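# Load two AA batteries into a remote's battery bay

## Task

Seat both AA batteries in the remote control's open battery compartment, each with correct polarity and pressed fully home against its spring; repositioning the remote is allowed.

## Robot and tools

Robot: two six-joint arms with parallel two-finger grippers, left_arm and right_arm. Scene frame: origin at table-top height midway between the nominal bases, +x out over the table, +z up, left_arm on the +y side (image left/right may differ). Calibrated bases: left_arm near (-0.006, +0.265, +0.007) m, right_arm near (-0.006, -0.340, +0.013) m, both almost level. Fixed cameras cam_high and cam_low look from behind; cam_left_wrist and cam_right_wrist ride on the grippers. All images are 896x504.

Frames: each arm reports its hand pose (end_effector_position in metres, end_effector_quat_wxyz), velocities and Hand target in its own base frame. Fixed cameras and the table use the scene frame. Motion offsets run along the axes of that arm's current Hand target. Gripper fingers point along the hand's +z and open along its y. end_effector_position is the point between the pads, under 1 cm behind the tips. Reported poses can be off by a few cm, more at long reach.

execute_actions(actions, cameras): actions is a list of actions; each action is a table of 1 to 15 rows, one row per 1/30 s control step, and a short table repeats its final row to fill 15 steps. Every row is one flat list of 14 numbers in [-1, 1] covering both arms: left dx, dy, dz, rx, ry, rz, opening, then right dx, dy, dz, rx, ry, rz, opening. The six pose numbers are an offset (not a pose) from that arm's Hand target as it stood when the action began; every row counts from that same start, and the next action counts from the new Hand target, so repeating an offset moves further. Scale: 1.0 = 0.6 m for dx/dy/dz and 180 degrees for the rotation vector rx/ry/rz. Six zeros re-request the current Hand target. Opening is absolute: +1 fully open (about 87 mm between pads), +0.5 about 69 mm, 0 about 43, -0.5 about 18, -1 closed. A 0 opening is a real command, so resend the present value to leave a gripper alone. cameras lists camera names, ["all"] or []; by default images come only with an empty actions list. An unknown name voids the call.

move(target, speed, blend, opening_speed, blocking, cameras): target is one 14-number row, laid out and scaled as above, or a list of up to 15 such rows; every row is an offset from the Hand targets at the start of the move, not from the previous row. speed is top path speed in m/s, 0.002 to 2.9, default 0.25 (rotation up to twice that in rad/s), one value or one per target. blend (m) rounds corners of a list; 0 stops at each. opening_speed (per second on the -1..1 scale, at least 0.2) ramps the fingers. blocking=false returns after about 0.5 s while motion continues. Paths are straight, end together, last 0.5 to 10 s, and ignore obstacles and the other arm. The result adds a move: line such as done, off_target, moving, held or fault, plus limits=paced (pose clipped) or limits=held (steps withheld). done means at rest within 10 mm and 2 degrees; neither done nor off_target tells you about contact.

wait(seconds 0-10): lets time pass holding commands or a running move. stop: brakes a running move. zoom_image(camera, region [x0, y0, x1, y1] in pixels, at most 504 by 504): enlarges part of that camera's newest image. read_manual: licence texts only. finished_scene(scene 1 or 2): ends the scene for good; the goal must hold without the robot.

Result lines: Hand target is the last commanded pose after clipping; grippers often settle short of it, and only a new command (even all zeros) asks again; if still short, send the gap as an offset. Tool commands shows current openings. grip_measured reads the finger motor on the command scale (Joint positions gives it 0 closed to 1 open), with up to about 1 mm error. Joint velocities may read within noise. Joint torques include the arm's own weight and offsets; joints 1-3 wrap at ±28 N m. Action results list positions at some steps; moves and waits do not.

Control behaviour: each step clips commanded orientation to 40 degrees from the measured one. Friction and gravity leave the hand low, short or tilted, and tiny moves may not happen or go sideways, so check pose and tilt after each move and correct. Faster moves overshoot and stray more, especially with a nearly straight arm. Avoid paths close to an arm's own base (posture may flip); route around it.

Gripping: after first touch, command about 0.04 below the grip_measured reading for a full grip, less for a lighter one; about 20 N per pad. Fast closes squeeze harder.

Avoid: dropping or releasing moving parts, anything leaving the table (fails the task), fast contacts, pushing far past a contact, hitting the bar, plate or low rail near the bases (up to 3 cm above the table, no warning), the two grippers or wrist cameras meeting, one gripper closing on the other's fingers, loads on camera cables, and arm stops. To end a push, command back past the gripper. Motor heat rises from holding, stretching or pushing unreachably: MOTOR HOT at 75 °C, folding fault at 90 °C, arm collapse at 100 °C. Objects may occasionally get a small nudge. Time spent writing also runs the scene.

Each tool is called after "Call:" as a command line: name --argument value for each argument, lists and objects as JSON in quotes; but a table of rows of numbers goes row by row, as --pt "numbers of a row", without its own name.

## Session

Call:
execute_actions --actions '[]'

Scene clock: 0.00 s.
left_arm: end_effector_position=(+0.3749, +0.0344, +0.0411) grip_measured=+0.968 end_effector_quat_wxyz=(+0.543, -0.088, +0.833, +0.057) | right_arm: end_effector_position=(+0.3812, -0.0143, +0.0354) grip_measured=+0.964 end_effector_quat_wxyz=(+0.540, +0.054, +0.839, -0.049)
Joint positions: left_arm=[0.018 1.53 0.394 0.714 -0.176 -0.079 0.984] | right_arm=[0.036 1.573 0.412 0.729 0.173 0.053 0.982]
Joint velocities: within noise
Joint torques (N m): no reading
Heat: left arm: 30 °C; right arm: 29 °C.
Hand target: left_arm +0.3801, +0.0340, +0.0495; +0.554, -0.088, +0.826, +0.056 | right_arm +0.3866, -0.0146, +0.0444; +0.552, +0.055, +0.831, -0.048
Tool commands: left_gripper/opening=+1.0 right_gripper/opening=+1.0
camera_calibration:
cam_left_wrist: T_world_to_cam=[[0.209619, -0.97738, 0.028089, -0.0494841], [-0.936127, -0.208901, -0.282889, 0.391862], [0.282358, 0.033004, -0.958741, 0.0784467], [0, 0, 0, 1]] pos_world=[0.355055, 0.0309066, 0.187453]
cam_right_wrist: T_world_to_cam=[[-0.142976, -0.989021, 0.0373413, 0.0360855], [-0.955176, 0.128005, -0.266932, 0.396878], [0.259222, -0.0738325, -0.962992, 0.083849], [0, 0, 0, 1]] pos_world=[0.362512, -0.00892238, 0.185338]

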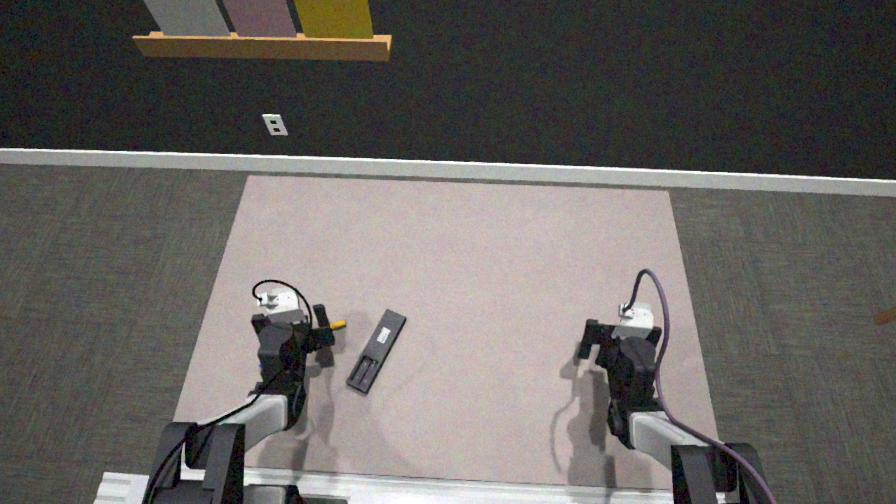

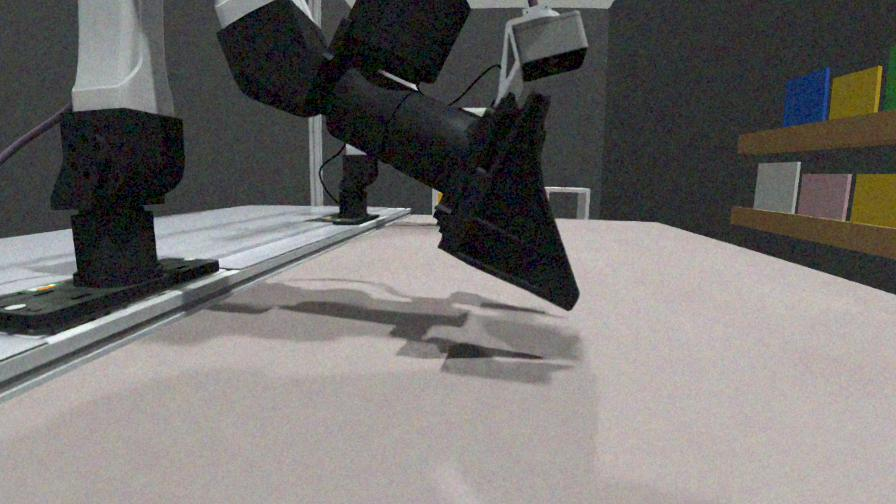

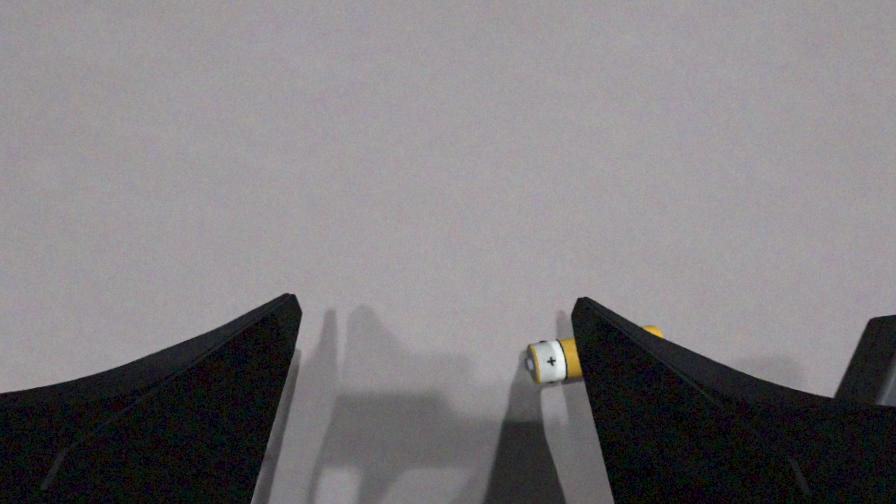

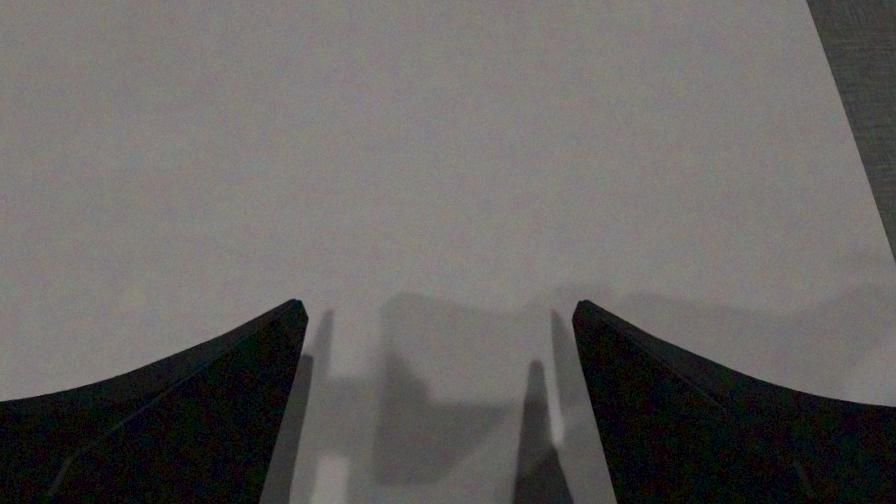

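Call:
move --target '[-0.286,0,-0.264,0,0,0,1,0,0,0,0,0,0,1]' --cameras '["all"]'

Scene clock: 2.33 s.
left_arm: end_effector_position=(+0.2975, +0.0194, +0.2549) grip_measured=+0.968 end_effector_quat_wxyz=(+0.544, -0.084, +0.833, +0.058) | right_arm: end_effector_position=(+0.3812, -0.0143, +0.0354) grip_measured=+0.964 end_effector_quat_wxyz=(+0.540, +0.054, +0.839, -0.049)
Joint positions: left_arm=[-0.067 0.872 0.949 -0.505 -0.251 -0.107 0.984] | right_arm=[0.036 1.573 0.412 0.729 0.173 0.053 0.982]
Joint torques (N m): left_arm=[-0.25 -0.42 10.97 1.67 -0.15 -0.08] | right_arm=[-0.23 -6.46 7.66 2.39 0 0.13]
Heat: left arm: 30 °C; right arm: 29 °C.
Hand target: left_arm +0.3002, +0.0182, +0.2683; +0.554, -0.088, +0.826, +0.056 | right_arm +0.3866, -0.0146, +0.0444; +0.552, +0.055, +0.831, -0.048
Off the commanded pose: left_arm 0.014 m, 2 deg | right_arm 0.010 m, 2 deg.
move: off_target (left_arm)
camera_calibration:
cam_left_wrist: T_world_to_cam=[[0.203756, -0.978758, 0.0227093, -0.0508044], [-0.93737, -0.201729, -0.283977, 0.377292], [0.282526, 0.0365751, -0.958562, 0.305631], [0, 0, 0, 1]] pos_world=[0.277665, 0.015207, 0.401262]
cam_right_wrist: T_world_to_cam=[[-0.142976, -0.989021, 0.0373413, 0.0360855], [-0.955176, 0.128005, -0.266932, 0.396878], [0.259222, -0.0738325, -0.962992, 0.083849], [0, 0, 0, 1]] pos_world=[0.362512, -0.00892238, 0.185338]

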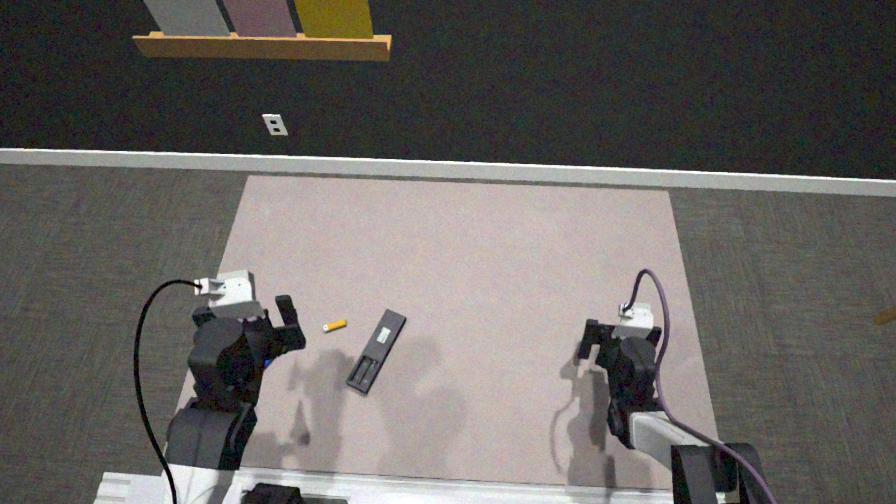

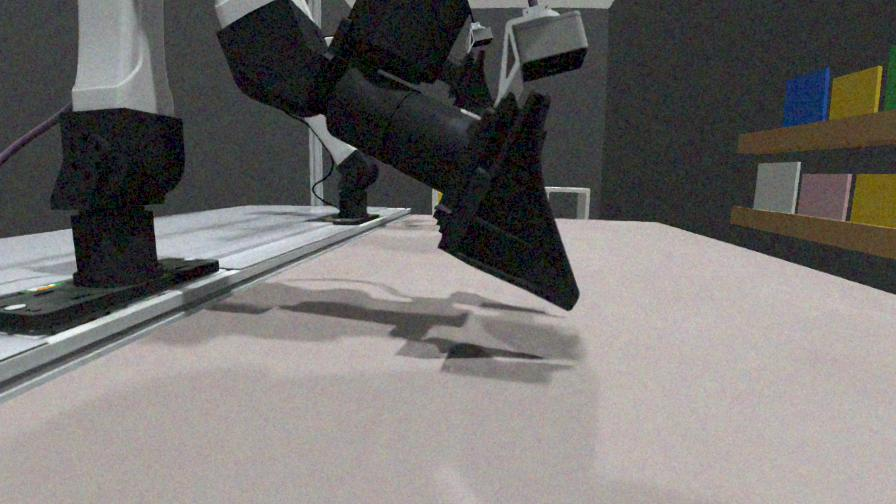

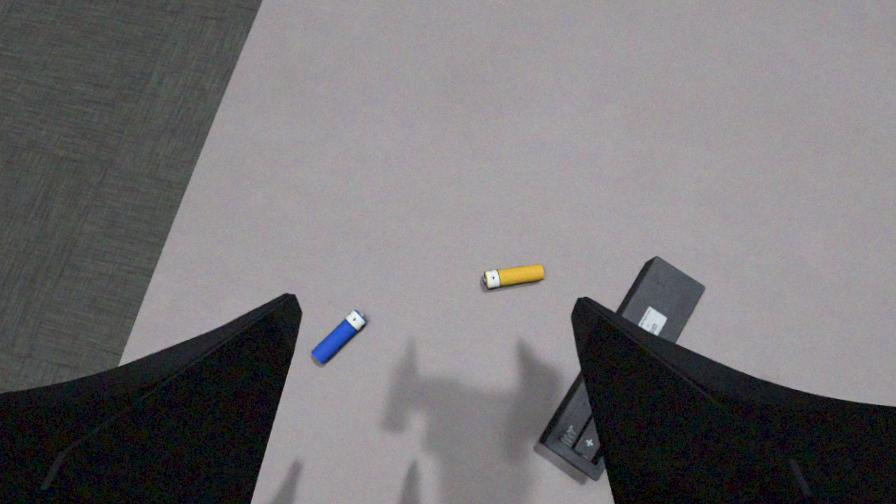

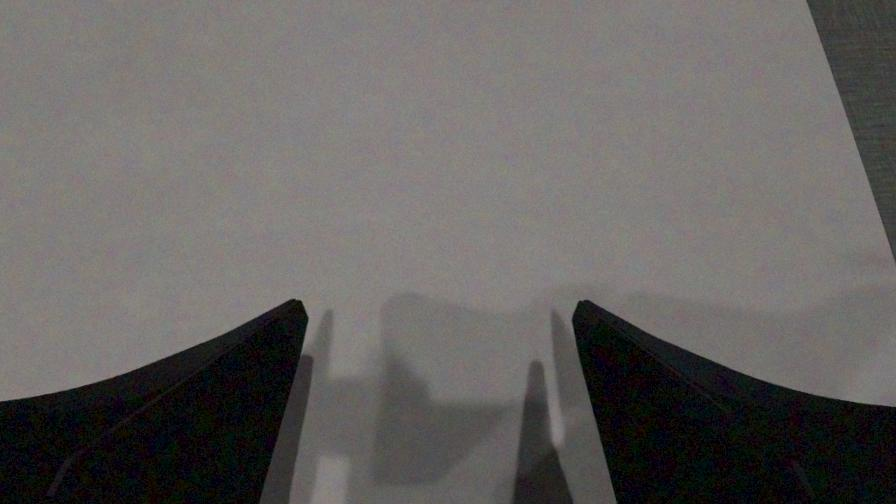

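Call:
zoom_image --camera "cam_high" --region '[310, 300, 430, 400]'

Call:
zoom_image --camera "cam_left_wrist" --region '[480, 240, 720, 490]'

Scaled by 4.200 from the camera's 896x504 image, which has a finer 1280x720 frame.

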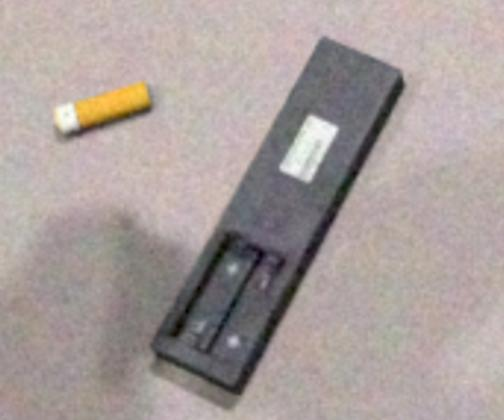

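Scaled by 2.016 from the camera's 896x504 image, which has a finer 1280x720 frame.

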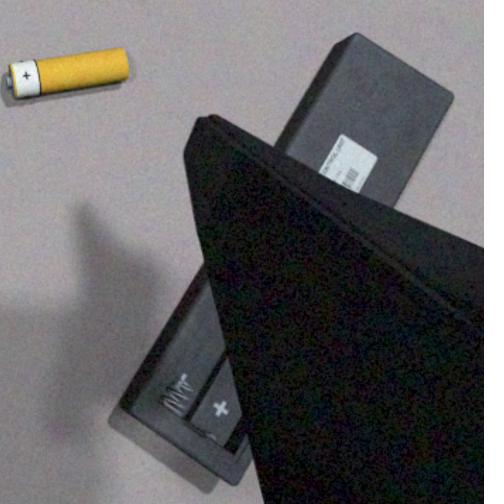

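Call:
move --target '[0.25,-0.151,-0.08,0,0,0,1,0,0,0,0,0,0,1]' --cameras '["cam_left_wrist"]'

Call:
zoom_image --camera "cam_left_wrist" --region '[250, 100, 650, 400]'

Scene clock: 5.43 s.
left_arm: end_effector_position=(+0.2186, -0.0893, +0.1420) grip_measured=+0.968 end_effector_quat_wxyz=(+0.549, -0.084, +0.829, +0.059) | right_arm: end_effector_position=(+0.3812, -0.0143, +0.0354) grip_measured=+0.964 end_effector_quat_wxyz=(+0.540, +0.054, +0.839, -0.049)
Joint positions: left_arm=[-1.003 0.833 0.579 -0.623 -1.039 -0.796 0.984] | right_arm=[0.036 1.573 0.412 0.729 0.173 0.053 0.982]
Joint torques (N m): left_arm=[-0.29 0.05 9.22 1.04 -0.48 -0.1] | right_arm=[-0.23 -6.48 7.66 2.38 0 0.14]
Heat: left arm: 31 °C; right arm: 29 °C.
Hand target: left_arm +0.2200, -0.0921, +0.1483; +0.554, -0.088, +0.826, +0.056 | right_arm +0.3866, -0.0146, +0.0444; +0.552, +0.055, +0.831, -0.048
Off the commanded pose: left_arm 0.007 m, 1 deg | right_arm 0.010 m, 2 deg.
move: done
camera_calibration:
cam_left_wrist: T_world_to_cam=[[0.203958, -0.97874, 0.0216644, -0.138368], [-0.933295, -0.201074, -0.297538, 0.250434], [0.295569, 0.0404662, -0.954464, 0.220589], [0, 0, 0, 1]] pos_world=[0.196751, -0.0939972, 0.288056]
Images, in order (width x height): cam_left_wrist 896x504.

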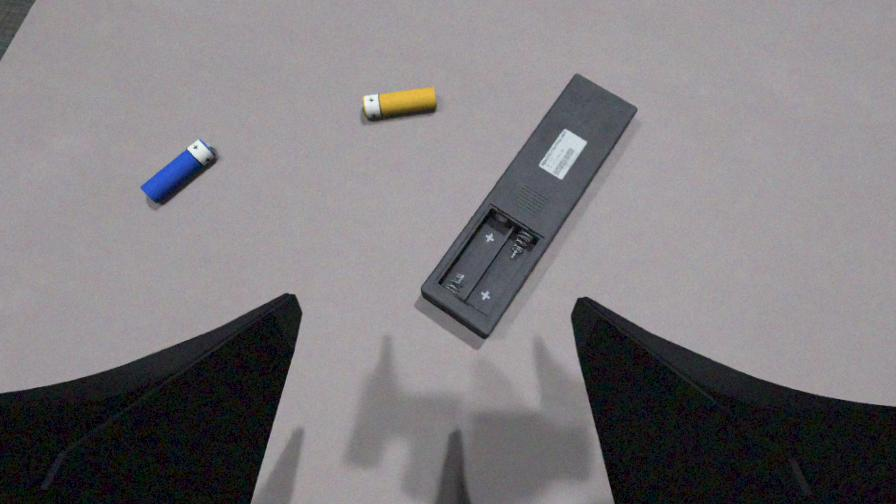

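Scaled by 1.260 from the camera's 896x504 image, which has a finer 1280x720 frame.

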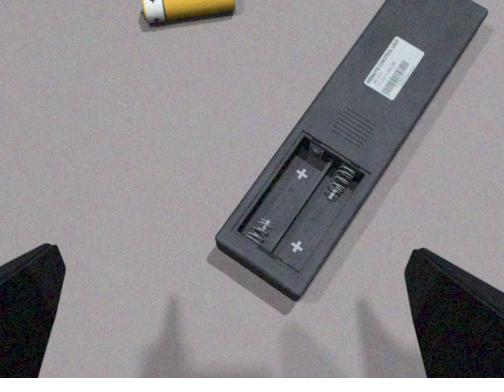

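Call:
move --target '[-0.0363,0.287,0.2073,0.1557,0.3534,0.2350,1,0,0,0,0,0,0,1]' --cameras '["cam_left_wrist","cam_high"]'

Scene clock: 9.83 s.
left_arm: end_effector_position=(+0.2990, +0.0971, +0.1149) grip_measured=+0.968 end_effector_quat_wxyz=(-0.004, +0.307, +0.952, -0.007) | right_arm: end_effector_position=(+0.3812, -0.0143, +0.0354) grip_measured=+0.964 end_effector_quat_wxyz=(+0.540, +0.054, +0.839, -0.049)
Joint positions: left_arm=[0.22 1.847 1.593 -1.331 0.009 0.844 0.984] | right_arm=[0.036 1.573 0.412 0.729 0.173 0.053 0.982]
Joint torques (N m): left_arm=[0.66 -6.02 9.83 0.05 -0.04 0.12] | right_arm=[-0.23 -6.46 7.65 2.39 0 0.13]
Heat: left arm: 31 °C; right arm: 30 °C.
Hand target: left_arm +0.3049, +0.1018, +0.1203; +0.000, +0.309, +0.951, +0.000 | right_arm +0.3866, -0.0146, +0.0444; +0.552, +0.055, +0.831, -0.048
Off the commanded pose: left_arm 0.009 m, 1 deg | right_arm 0.010 m, 2 deg.
move: done
camera_calibration:
cam_left_wrist: T_world_to_cam=[[-0.563292, -0.825812, 0.0271488, 0.242197], [-0.519884, 0.379772, 0.765176, 0.0528027], [-0.642201, 0.416903, -0.643249, 0.371506], [0, 0, 0, 1]] pos_world=[0.40246, 0.025074, 0.191992]
Images, in order (width x height): cam_high 896x504, cam_left_wrist 896x504.

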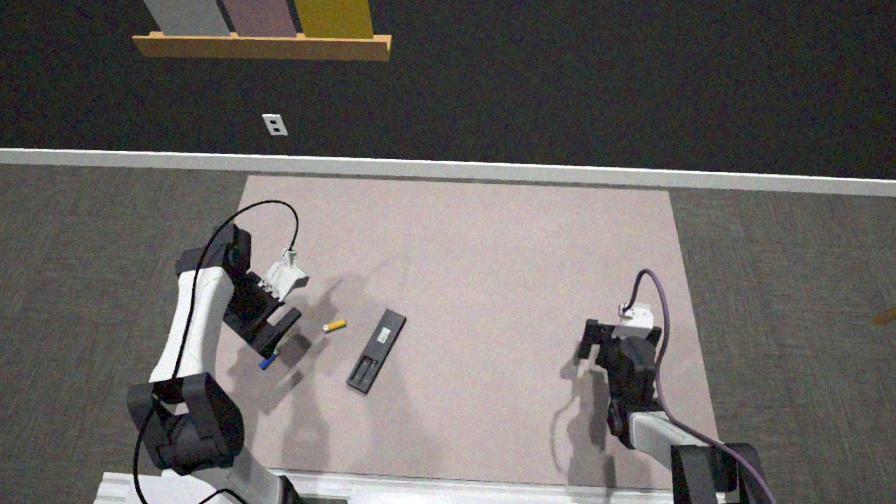

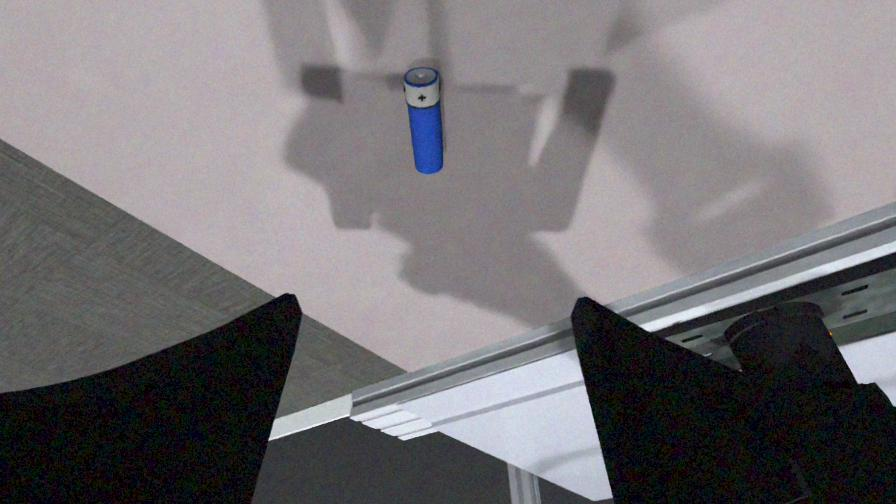

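Call:
move --target '[0.0113,0.007,0.1333,0,0,0,0,0,0,0,0,0,0,1]' --cameras '["cam_left_wrist"]'

Scene clock: 11.40 s.
left_arm: end_effector_position=(+0.3018, +0.1058, +0.0439) grip_measured=+0.000 end_effector_quat_wxyz=(+0.001, +0.307, +0.952, -0.003) | right_arm: end_effector_position=(+0.3812, -0.0143, +0.0354) grip_measured=+0.964 end_effector_quat_wxyz=(+0.540, +0.054, +0.839, -0.049)
Joint positions: left_arm=[0.242 1.892 1.369 -1.049 0.007 0.867 0.5] | right_arm=[0.036 1.573 0.412 0.729 0.173 0.053 0.982]
Joint torques (N m): left_arm=[0.75 -6.63 5.41 0.32 -0.03 0.11] | right_arm=[-0.23 -6.48 7.65 2.39 0 0.14]
Heat: left arm: 31 °C; right arm: 30 °C.
Hand target: left_arm +0.3019, +0.1092, +0.0403; +0.000, +0.309, +0.951, +0.000 | right_arm +0.3866, -0.0146, +0.0444; +0.552, +0.055, +0.831, -0.048
Off the commanded pose: left_arm 0.005 m, 0 deg | right_arm 0.010 m, 2 deg.
move: done
camera_calibration:
cam_left_wrist: T_world_to_cam=[[-0.564188, -0.825469, 0.0171139, 0.25353], [-0.528555, 0.377022, 0.760581, 0.108285], [-0.634289, 0.420065, -0.649017, 0.321584], [0, 0, 0, 1]] pos_world=[0.40425, 0.0333691, 0.122015]
Images, in order (width x height): cam_left_wrist 896x504.

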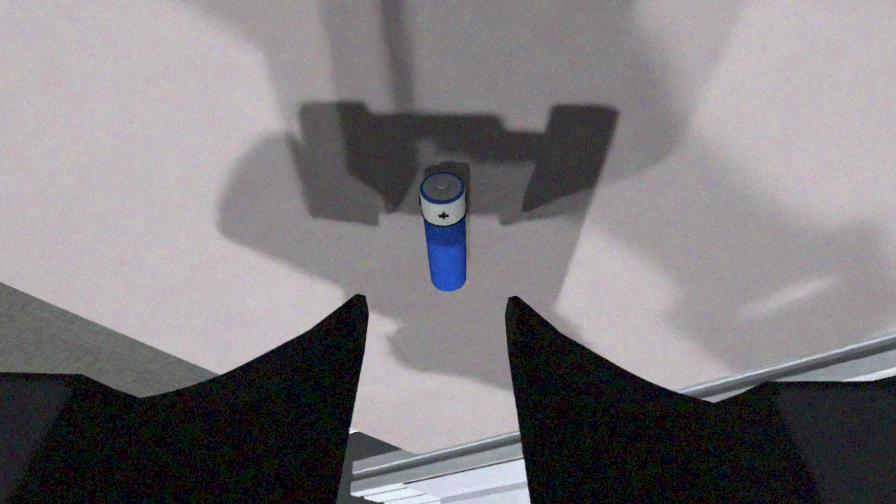

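Call:
move --target '[0.015,-0.004,0.060,0,0,0,0,0,0,0,0,0,0,1]' --speed 0.12 --cameras '["cam_left_wrist"]'

Scene clock: 12.77 s.
left_arm: end_effector_position=(+0.2946, +0.1096, +0.0094) grip_measured=+0.000 end_effector_quat_wxyz=(+0.004, +0.307, +0.952, -0.002) | right_arm: end_effector_position=(+0.3812, -0.0143, +0.0354) grip_measured=+0.964 end_effector_quat_wxyz=(+0.540, +0.054, +0.839, -0.049)
Joint positions: left_arm=[0.258 1.911 1.249 -0.905 0.007 0.883 0.5] | right_arm=[0.036 1.573 0.412 0.729 0.173 0.053 0.982]
Joint torques (N m): left_arm=[0.72 -6.24 4.93 0.34 -0.02 0.11] | right_arm=[-0.23 -6.46 7.66 2.39 0 0.13]
Heat: left arm: 30 °C; right arm: 30 °C.
Hand target: left_arm +0.2933, +0.1126, +0.0043; +0.000, +0.309, +0.951, +0.000 | right_arm +0.3866, -0.0146, +0.0444; +0.552, +0.055, +0.831, -0.048
Off the commanded pose: left_arm 0.006 m, 1 deg | right_arm 0.010 m, 2 deg.
move: done
camera_calibration:
cam_left_wrist: T_world_to_cam=[[-0.563948, -0.825714, 0.012641, 0.253128], [-0.533023, 0.375652, 0.758137, 0.130859], [-0.630753, 0.420812, -0.651973, 0.291782], [0, 0, 0, 1]] pos_world=[0.396545, 0.0370683, 0.0878251]
Images, in order (width x height): cam_left_wrist 896x504.

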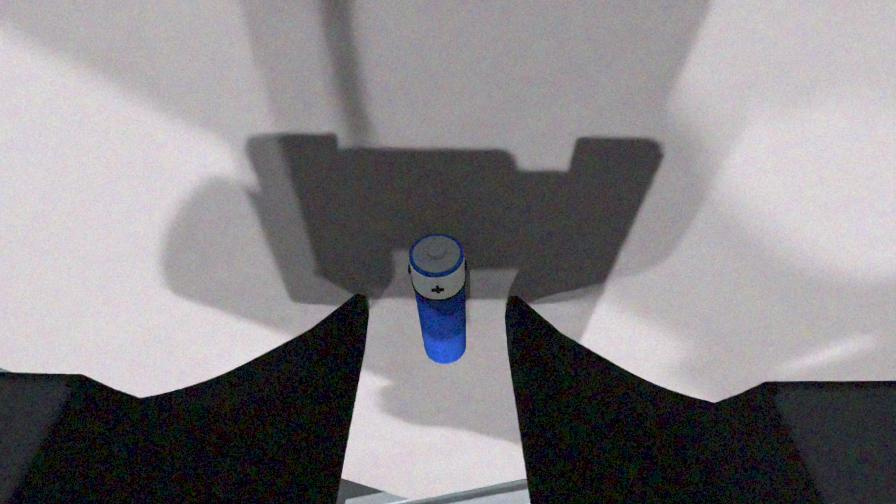

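Call:
move --pt "0 0 0.007 0 0 0 0 0 0 0 0 0 0 1" --pt "0 0 0.007 0 0 0 -0.66 0 0 0 0 0 0 1" --speed 0.1 --opening_speed 0.5 --cameras '["cam_left_wrist"]'

Scene clock: 15.17 s.
left_arm: end_effector_position=(+0.2983, +0.1106, +0.0090) grip_measured=-0.619 end_effector_quat_wxyz=(+0.010, +0.307, +0.952, +0.002) | right_arm: end_effector_position=(+0.3812, -0.0143, +0.0354) grip_measured=+0.964 end_effector_quat_wxyz=(+0.540, +0.054, +0.839, -0.049)
Joint positions: left_arm=[0.258 1.911 1.249 -0.889 0.007 0.883 0.191] | right_arm=[0.036 1.573 0.412 0.729 0.173 0.053 0.982]
Joint torques (N m): left_arm=[0.73 -5.74 4.12 0.38 -0.02 0.11] | right_arm=[-0.23 -6.46 7.66 2.39 0 0.14]
Heat: left arm: 30 °C; right arm: 30 °C.
Hand target: left_arm +0.2933, +0.1126, +0.0001; +0.000, +0.309, +0.951, +0.000 | right_arm +0.3866, -0.0146, +0.0444; +0.552, +0.055, +0.831, -0.048
Off the commanded pose: left_arm 0.010 m, 1 deg | right_arm 0.010 m, 2 deg.
move: done
camera_calibration:
cam_left_wrist: T_world_to_cam=[[-0.56407, -0.825727, 0.000834588, 0.256247], [-0.544432, 0.372671, 0.751472, 0.136531], [-0.620822, 0.423428, -0.659764, 0.290354], [0, 0, 0, 1]] pos_world=[0.399131, 0.0377645, 0.0887526]
Images, in order (width x height): cam_left_wrist 896x504.

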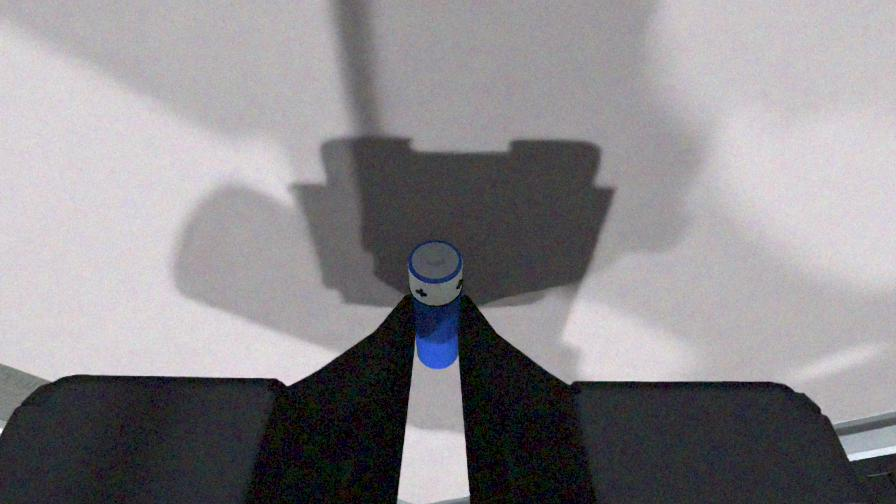

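Call:
move --pt "0 0 -0.018 0 0 0 -0.3 0 0 0 0 0 0 1" --pt "0 0 -0.018 0 0 0 -0.68 0 0 0 0 0 0 1" --speed 0.05 --opening_speed 0.8 --cameras '["cam_left_wrist"]'

Scene clock: 19.20 s.
left_arm: end_effector_position=(+0.2948, +0.1097, +0.0093) grip_measured=-0.621 end_effector_quat_wxyz=(+0.004, +0.307, +0.952, -0.002) | right_arm: end_effector_position=(+0.3812, -0.0143, +0.0354) grip_measured=+0.964 end_effector_quat_wxyz=(+0.540, +0.054, +0.839, -0.049)
Joint positions: left_arm=[0.258 1.911 1.249 -0.904 0.007 0.883 0.189] | right_arm=[0.036 1.573 0.412 0.729 0.173 0.053 0.982]
Joint torques (N m): left_arm=[0.75 -7.04 6.28 0.08 -0.03 0.12] | right_arm=[-0.24 -6.46 7.65 2.39 0 0.13]
Heat: left arm: 30 °C; right arm: 31 °C.
Hand target: left_arm +0.2932, +0.1125, +0.0109; +0.000, +0.309, +0.951, +0.000 | right_arm +0.3866, -0.0146, +0.0444; +0.552, +0.055, +0.831, -0.048
Off the commanded pose: left_arm 0.004 m, 1 deg | right_arm 0.010 m, 2 deg.
move: done
camera_calibration:
cam_left_wrist: T_world_to_cam=[[-0.564275, -0.825499, 0.0120595, 0.253355], [-0.533428, 0.375699, 0.757829, 0.131022], [-0.630117, 0.421191, -0.652342, 0.291678], [0, 0, 0, 1]] pos_world=[0.396644, 0.0370675, 0.0879264]
Images, in order (width x height): cam_left_wrist 896x504.

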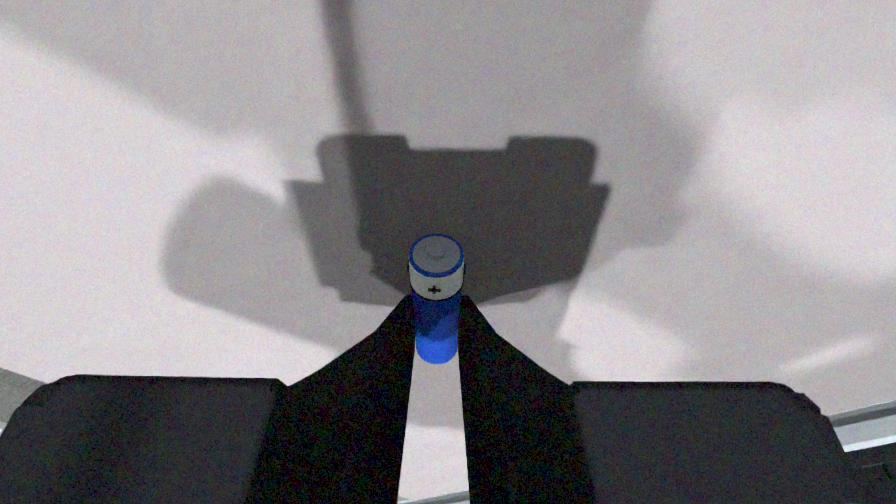

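Call:
move --pt "0 0 0 0 0 0 -0.3 0 0 0 0 0 0 1" --pt "0 0 -0.0125 0 0 0 -0.3 0 0 0 0 0 0 1" --speed 0.05 --opening_speed 0.8

Scene clock: 20.83 s.
left_arm: end_effector_position=(+0.2883, +0.1080, +0.0101) grip_measured=-0.300 end_effector_quat_wxyz=(-0.007, +0.307, +0.952, -0.009) | right_arm: end_effector_position=(+0.3812, -0.0143, +0.0354) grip_measured=+0.964 end_effector_quat_wxyz=(+0.540, +0.054, +0.839, -0.049)
Joint positions: left_arm=[0.258 1.911 1.249 -0.931 0.007 0.883 0.35] | right_arm=[0.036 1.573 0.412 0.729 0.173 0.053 0.982]
Joint torques (N m): left_arm=[0.73 -7.91 7.77 0.02 -0.03 0.11] | right_arm=[-0.24 -6.48 7.66 2.39 0 0.13]
Heat: left arm: 30 °C; right arm: 31 °C.
Hand target: left_arm +0.2933, +0.1125, +0.0184; +0.000, +0.309, +0.951, +0.000 | right_arm +0.3866, -0.0146, +0.0444; +0.552, +0.055, +0.831, -0.048
Off the commanded pose: left_arm 0.011 m, 1 deg | right_arm 0.010 m, 2 deg.
move: off_target (left_arm)

Call:
move --pt "0 0 -0.05 0 0 0 -0.3 0 0 0 0 0 0 1" --pt "0 0 0.0135 0 0 0 -0.3 0 0 0 0 0 0 1" --speed 0.1

Scene clock: 22.97 s.
left_arm: end_effector_position=(+0.2949, +0.1097, +0.0161) grip_measured=-0.300 end_effector_quat_wxyz=(+0.005, +0.307, +0.952, -0.001) | right_arm: end_effector_position=(+0.3812, -0.0143, +0.0354) grip_measured=+0.964 end_effector_quat_wxyz=(+0.540, +0.054, +0.839, -0.049)
Joint positions: left_arm=[0.258 1.899 1.263 -0.927 0.007 0.883 0.35] | right_arm=[0.036 1.573 0.412 0.729 0.173 0.053 0.982]
Joint torques (N m): left_arm=[0.75 -6.05 4.89 0.36 -0.03 0.11] | right_arm=[-0.21 -6.48 7.65 2.39 0 0.14]
Heat: left arm: 30 °C; right arm: 31 °C.
Hand target: left_arm +0.2931, +0.1125, +0.0102; +0.000, +0.309, +0.951, +0.000 | right_arm +0.3866, -0.0146, +0.0444; +0.552, +0.055, +0.831, -0.048
Off the commanded pose: left_arm 0.007 m, 1 deg | right_arm 0.010 m, 2 deg.
move: done

Call:
move --pt "0 0 0 0 0 0 -0.66 0 0 0 0 0 0 1" --pt "0 0 -0.1 0 0 0 -0.68 0 0 0 0 0 0 1" --speed 0.1 --opening_speed 0.8 --cameras '["cam_left_wrist"]'

Scene clock: 25.60 s.
left_arm: end_effector_position=(+0.2847, +0.1071, +0.0527) grip_measured=-0.646 end_effector_quat_wxyz=(-0.021, +0.307, +0.951, -0.018) | right_arm: end_effector_position=(+0.3812, -0.0143, +0.0354) grip_measured=+0.964 end_effector_quat_wxyz=(+0.540, +0.054, +0.839, -0.049)
Joint positions: left_arm=[0.258 1.875 1.375 -1.126 0.007 0.883 0.177] | right_arm=[0.036 1.573 0.412 0.729 0.173 0.053 0.982]
Joint torques (N m): left_arm=[0.69 -9.54 9.21 -0.06 -0.03 0.11] | right_arm=[-0.24 -6.48 7.68 2.38 0 0.13]
Heat: left arm: 30 °C; right arm: 31 °C.
Hand target: left_arm +0.2931, +0.1125, +0.0703; +0.000, +0.309, +0.951, +0.000 | right_arm +0.3866, -0.0146, +0.0444; +0.552, +0.055, +0.831, -0.048
Off the commanded pose: left_arm 0.020 m, 3 deg | right_arm 0.010 m, 2 deg.
move: off_target (left_arm); target 2's new opening was sent with left_arm's hand 0.020 m and 3 deg from that target
camera_calibration:
cam_left_wrist: T_world_to_cam=[[-0.562228, -0.82499, 0.0573767, 0.242073], [-0.488488, 0.387284, 0.781915, 0.0784564], [-0.667293, 0.411586, -0.620739, 0.3247], [0, 0, 0, 1]] pos_world=[0.391095, 0.0356807, 0.126319]
Images, in order (width x height): cam_left_wrist 896x504.

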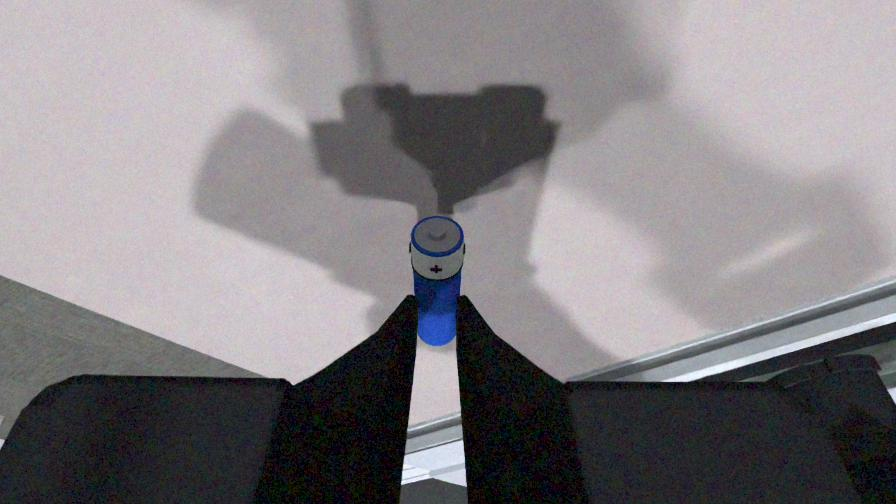

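Call:
move --target '[-0.197,-0.297,-0.05,0,0,-0.091,-0.68,0,0,0,0,0,0,1]' --cameras '["cam_left_wrist","cam_high"]'

Call:
zoom_image --camera "cam_left_wrist" --region '[300, 50, 600, 380]'

Scene clock: 27.70 s.
left_arm: end_effector_position=(+0.2776, -0.0995, +0.0959) grip_measured=-0.646 end_effector_quat_wxyz=(-0.006, +0.174, +0.985, -0.002) | right_arm: end_effector_position=(+0.3812, -0.0143, +0.0354) grip_measured=+0.964 end_effector_quat_wxyz=(+0.540, +0.054, +0.839, -0.049)
Joint positions: left_arm=[-0.342 1.833 1.499 -1.249 0.006 0.009 0.177] | right_arm=[0.036 1.573 0.412 0.729 0.173 0.053 0.982]
Joint torques (N m): left_arm=[0.32 -5.93 9.66 0.08 -0.06 -0.09] | right_arm=[-0.23 -6.48 7.66 2.38 0 0.14]
Heat: left arm: 30 °C; right arm: 31 °C.
Hand target: left_arm +0.2842, -0.1011, +0.1004; +0.000, +0.170, +0.985, +0.000 | right_arm +0.3866, -0.0146, +0.0444; +0.552, +0.055, +0.831, -0.048
Off the commanded pose: left_arm 0.008 m, 1 deg | right_arm 0.010 m, 2 deg.
move: done
camera_calibration:
cam_left_wrist: T_world_to_cam=[[-0.318864, -0.947653, 0.0167453, -0.0106806], [-0.599214, 0.215248, 0.77111, 0.136012], [-0.734349, 0.235845, -0.636481, 0.434428], [0, 0, 0, 1]] pos_world=[0.397116, -0.141855, 0.171804]
Images, in order (width x height): cam_high 896x504, cam_left_wrist 896x504.

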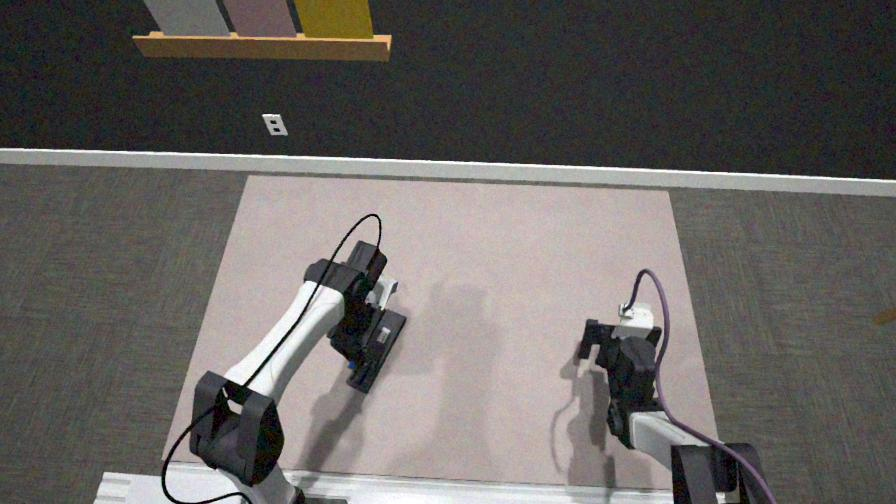

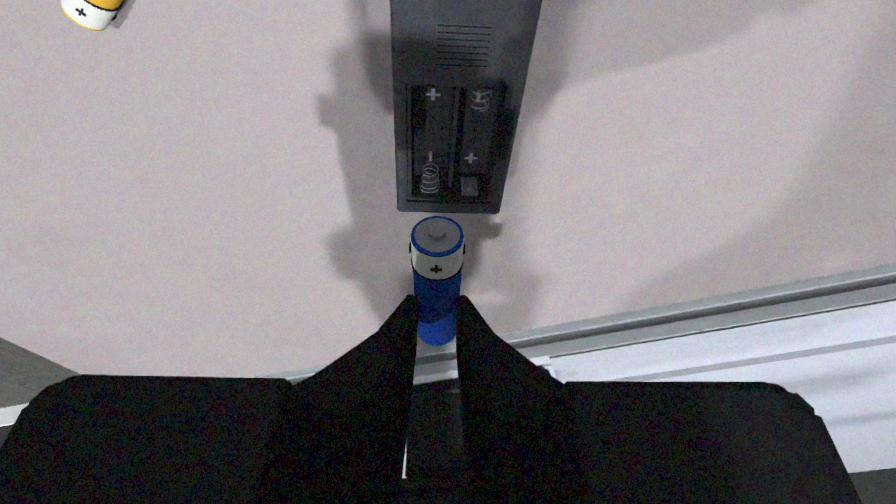

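Scaled by 1.527 from the camera's 896x504 image, which has a finer 1280x720 frame.

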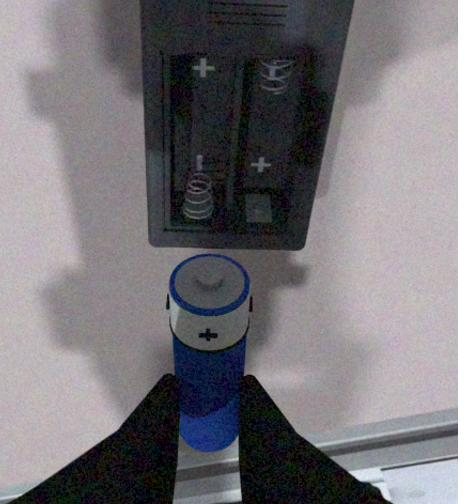

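Call:
move --target '[-0.0033,0.006,0.055,0,-0.111,0.011,-0.68,0,0,0,0,0,0,1]' --speed 0.15 --cameras '["cam_left_wrist"]'

Call:
zoom_image --camera "cam_left_wrist" --region '[300, 50, 600, 380]'

Scene clock: 30.60 s.
left_arm: end_effector_position=(+0.2842, -0.0991, +0.0614) grip_measured=-0.646 end_effector_quat_wxyz=(+0.152, +0.184, +0.971, -0.026) | right_arm: end_effector_position=(+0.3812, -0.0143, +0.0354) grip_measured=+0.964 end_effector_quat_wxyz=(+0.540, +0.054, +0.839, -0.049)
Joint positions: left_arm=[-0.337 1.575 1.07 -0.756 0.006 0.036 0.177] | right_arm=[0.036 1.573 0.412 0.729 0.173 0.053 0.982]
Joint torques (N m): left_arm=[0.81 -7.62 5.61 0.97 0.03 0.11] | right_arm=[-0.23 -6.48 7.66 2.39 0 0.14]
Heat: left arm: 30 °C; right arm: 31 °C.
Hand target: left_arm +0.2873, -0.0985, +0.0675; +0.171, +0.185, +0.967, -0.030 | right_arm +0.3866, -0.0146, +0.0444; +0.552, +0.055, +0.831, -0.048
Off the commanded pose: left_arm 0.007 m, 2 deg | right_arm 0.010 m, 2 deg.
move: done
camera_calibration:
cam_left_wrist: T_world_to_cam=[[-0.345414, -0.938363, 0.0127978, 0.00100285], [-0.793449, 0.299298, 0.529961, 0.244795], [-0.501126, 0.172901, -0.847926, 0.357728], [0, 0, 0, 1]] pos_world=[0.373845, -0.134177, 0.173582]
Images, in order (width x height): cam_left_wrist 896x504.

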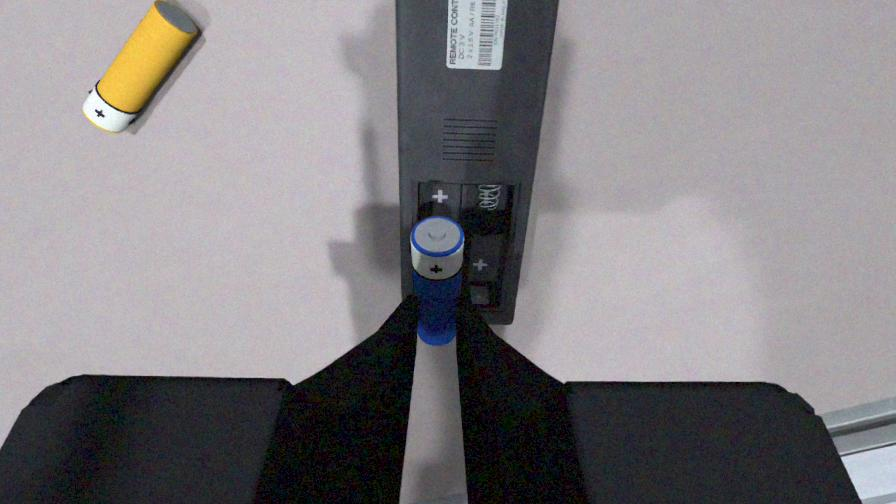

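Scaled by 1.527 from the camera's 896x504 image, which has a finer 1280x720 frame.

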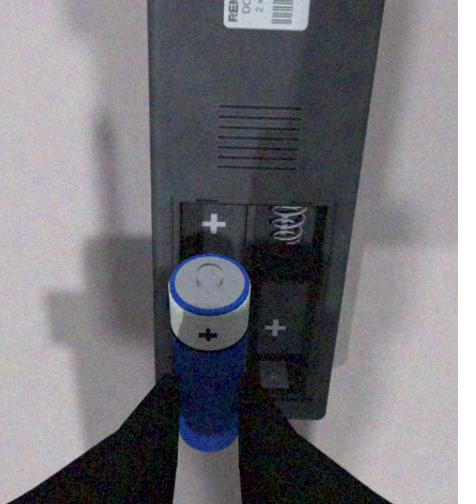

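Call:
move --target '[0.0208,0,0.0474,0,0,0,-0.68,0,0,0,0,0,0,1]' --speed 0.08 --cameras '["cam_left_wrist"]'

Call:
zoom_image --camera "cam_left_wrist" --region '[300, 150, 600, 400]'

Scene clock: 32.13 s.
left_arm: end_effector_position=(+0.2835, -0.0988, +0.0383) grip_measured=-0.646 end_effector_quat_wxyz=(+0.166, +0.184, +0.968, -0.028) | right_arm: end_effector_position=(+0.3812, -0.0143, +0.0354) grip_measured=+0.964 end_effector_quat_wxyz=(+0.540, +0.054, +0.839, -0.049)
Joint positions: left_arm=[-0.337 1.575 0.969 -0.627 0.006 0.037 0.177] | right_arm=[0.036 1.573 0.412 0.729 0.173 0.053 0.982]
Joint torques (N m): left_arm=[0.91 -5.19 5.59 1.03 0.03 0.11] | right_arm=[-0.23 -6.48 7.65 2.38 0 0.14]
Heat: left arm: 30 °C; right arm: 31 °C.
Hand target: left_arm +0.2854, -0.0976, +0.0364; +0.171, +0.185, +0.967, -0.030 | right_arm +0.3866, -0.0146, +0.0444; +0.552, +0.055, +0.831, -0.048
Off the commanded pose: left_arm 0.003 m, 1 deg | right_arm 0.010 m, 2 deg.
move: done
camera_calibration:
cam_left_wrist: T_world_to_cam=[[-0.346378, -0.938016, 0.0121465, 0.0016739], [-0.807059, 0.30457, 0.505858, 0.26165], [-0.478203, 0.165415, -0.862531, 0.330969], [0, 0, 0, 1]] pos_world=[0.370017, -0.132868, 0.153093]
Images, in order (width x height): cam_left_wrist 896x504.

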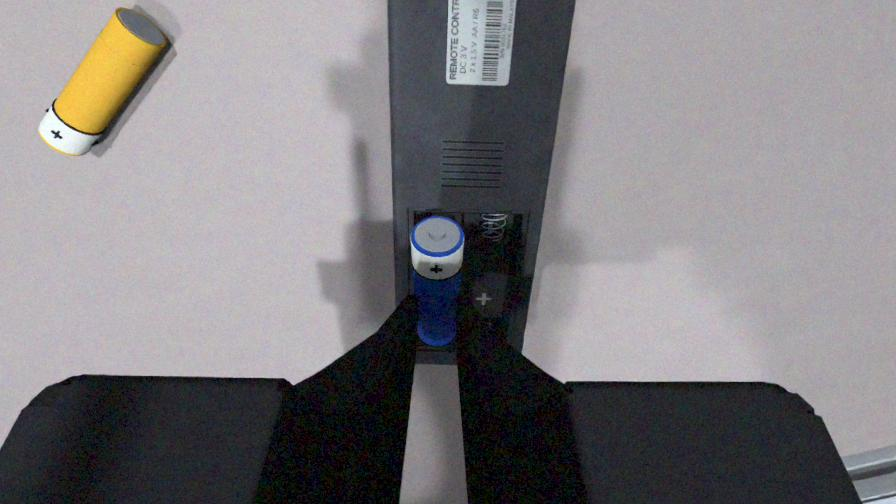

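Scaled by 1.680 from the camera's 896x504 image, which has a finer 1280x720 frame.

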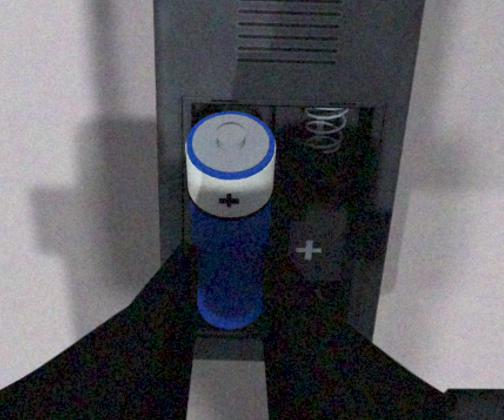

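Call:
move --target '[0.01,0,0.020,0,0,0,-0.68,0,0,0,0,0,0,1]' --speed 0.05 --cameras '["cam_left_wrist"]'

Call:
zoom_image --camera "cam_left_wrist" --region '[300, 150, 600, 400]'

Scene clock: 33.33 s.
left_arm: end_effector_position=(+0.2833, -0.0988, +0.0293) grip_measured=-0.646 end_effector_quat_wxyz=(+0.174, +0.184, +0.967, -0.029) | right_arm: end_effector_position=(+0.3812, -0.0143, +0.0354) grip_measured=+0.964 end_effector_quat_wxyz=(+0.540, +0.054, +0.839, -0.049)
Joint positions: left_arm=[-0.337 1.575 0.928 -0.57 0.006 0.038 0.177] | right_arm=[0.036 1.573 0.412 0.729 0.173 0.053 0.982]
Joint torques (N m): left_arm=[0.94 -4 5.49 1.07 0.04 0.11] | right_arm=[-0.24 -6.48 7.66 2.38 0 0.13]
Heat: left arm: 30 °C; right arm: 31 °C.
Hand target: left_arm +0.2840, -0.0969, +0.0231; +0.171, +0.185, +0.967, -0.030 | right_arm +0.3866, -0.0146, +0.0444; +0.552, +0.055, +0.831, -0.048
Off the commanded pose: left_arm 0.006 m, 0 deg | right_arm 0.010 m, 2 deg.
move: done
camera_calibration:
cam_left_wrist: T_world_to_cam=[[-0.347314, -0.937677, 0.0115845, 0.00214112], [-0.814071, 0.307616, 0.492607, 0.268674], [-0.46547, 0.161659, -0.870175, 0.319332], [0, 0, 0, 1]] pos_world=[0.368103, -0.132263, 0.145499]
Images, in order (width x height): cam_left_wrist 896x504.

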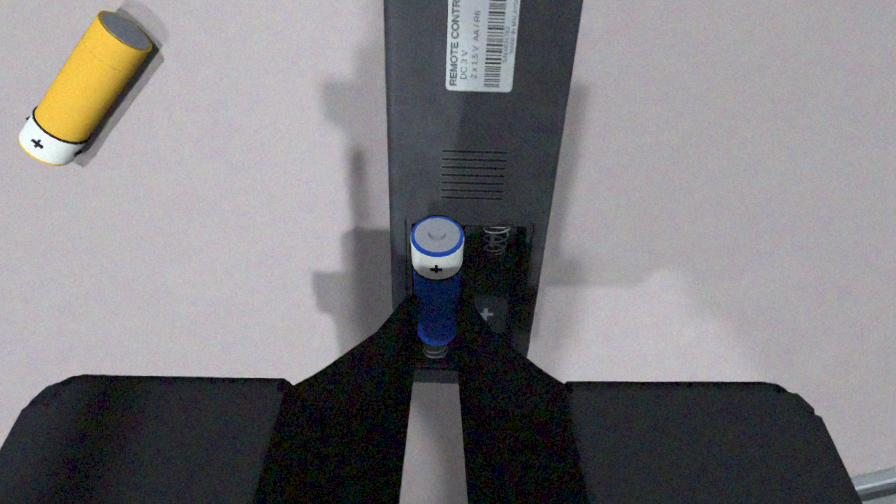

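Scaled by 1.680 from the camera's 896x504 image, which has a finer 1280x720 frame.

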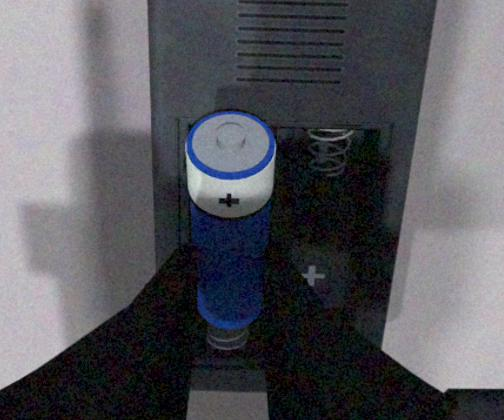

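Call:
move --target '[0.0087,0,0.004,0,0,0,-0.70,0,0,0,0,0,0,1]' --speed 0.05 --cameras '["cam_left_wrist"]'

Call:
zoom_image --camera "cam_left_wrist" --region '[300, 150, 600, 400]'

Scene clock: 34.20 s.
left_arm: end_effector_position=(+0.2807, -0.0978, +0.0251) grip_measured=-0.646 end_effector_quat_wxyz=(+0.172, +0.184, +0.967, -0.029) | right_arm: end_effector_position=(+0.3812, -0.0143, +0.0354) grip_measured=+0.964 end_effector_quat_wxyz=(+0.540, +0.054, +0.839, -0.049)
Joint positions: left_arm=[-0.337 1.575 0.911 -0.557 0.006 0.038 0.177] | right_arm=[0.036 1.573 0.412 0.729 0.173 0.053 0.982]
Joint torques (N m): left_arm=[1.01 -4.57 4.66 1.11 0.04 0.11] | right_arm=[-0.23 -6.48 7.65 2.39 0 0.13]
Heat: left arm: 30 °C; right arm: 31 °C.
Hand target: left_arm +0.2803, -0.0954, +0.0191; +0.171, +0.185, +0.967, -0.030 | right_arm +0.3866, -0.0146, +0.0444; +0.552, +0.055, +0.831, -0.048
Off the commanded pose: left_arm 0.007 m, 0 deg | right_arm 0.010 m, 2 deg.
move: done
camera_calibration:
cam_left_wrist: T_world_to_cam=[[-0.347558, -0.937587, 0.0115738, 0.00222296], [-0.812029, 0.30714, 0.49626, 0.267646], [-0.468842, 0.163081, -0.868097, 0.315455], [0, 0, 0, 1]] pos_world=[0.366007, -0.131565, 0.140998]
Images, in order (width x height): cam_left_wrist 896x504.

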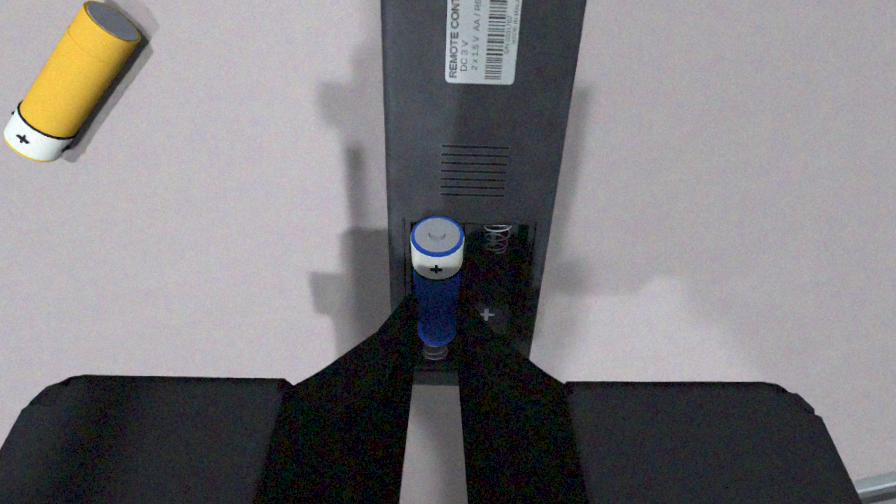

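Scaled by 1.680 from the camera's 896x504 image, which has a finer 1280x720 frame.

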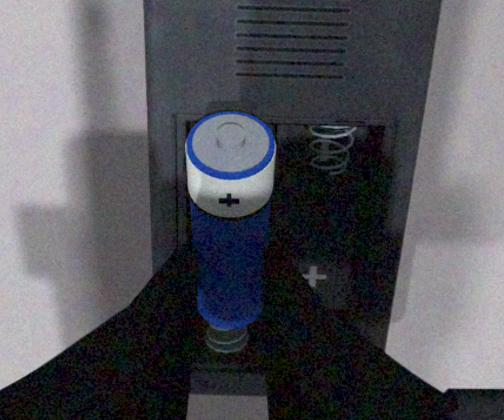

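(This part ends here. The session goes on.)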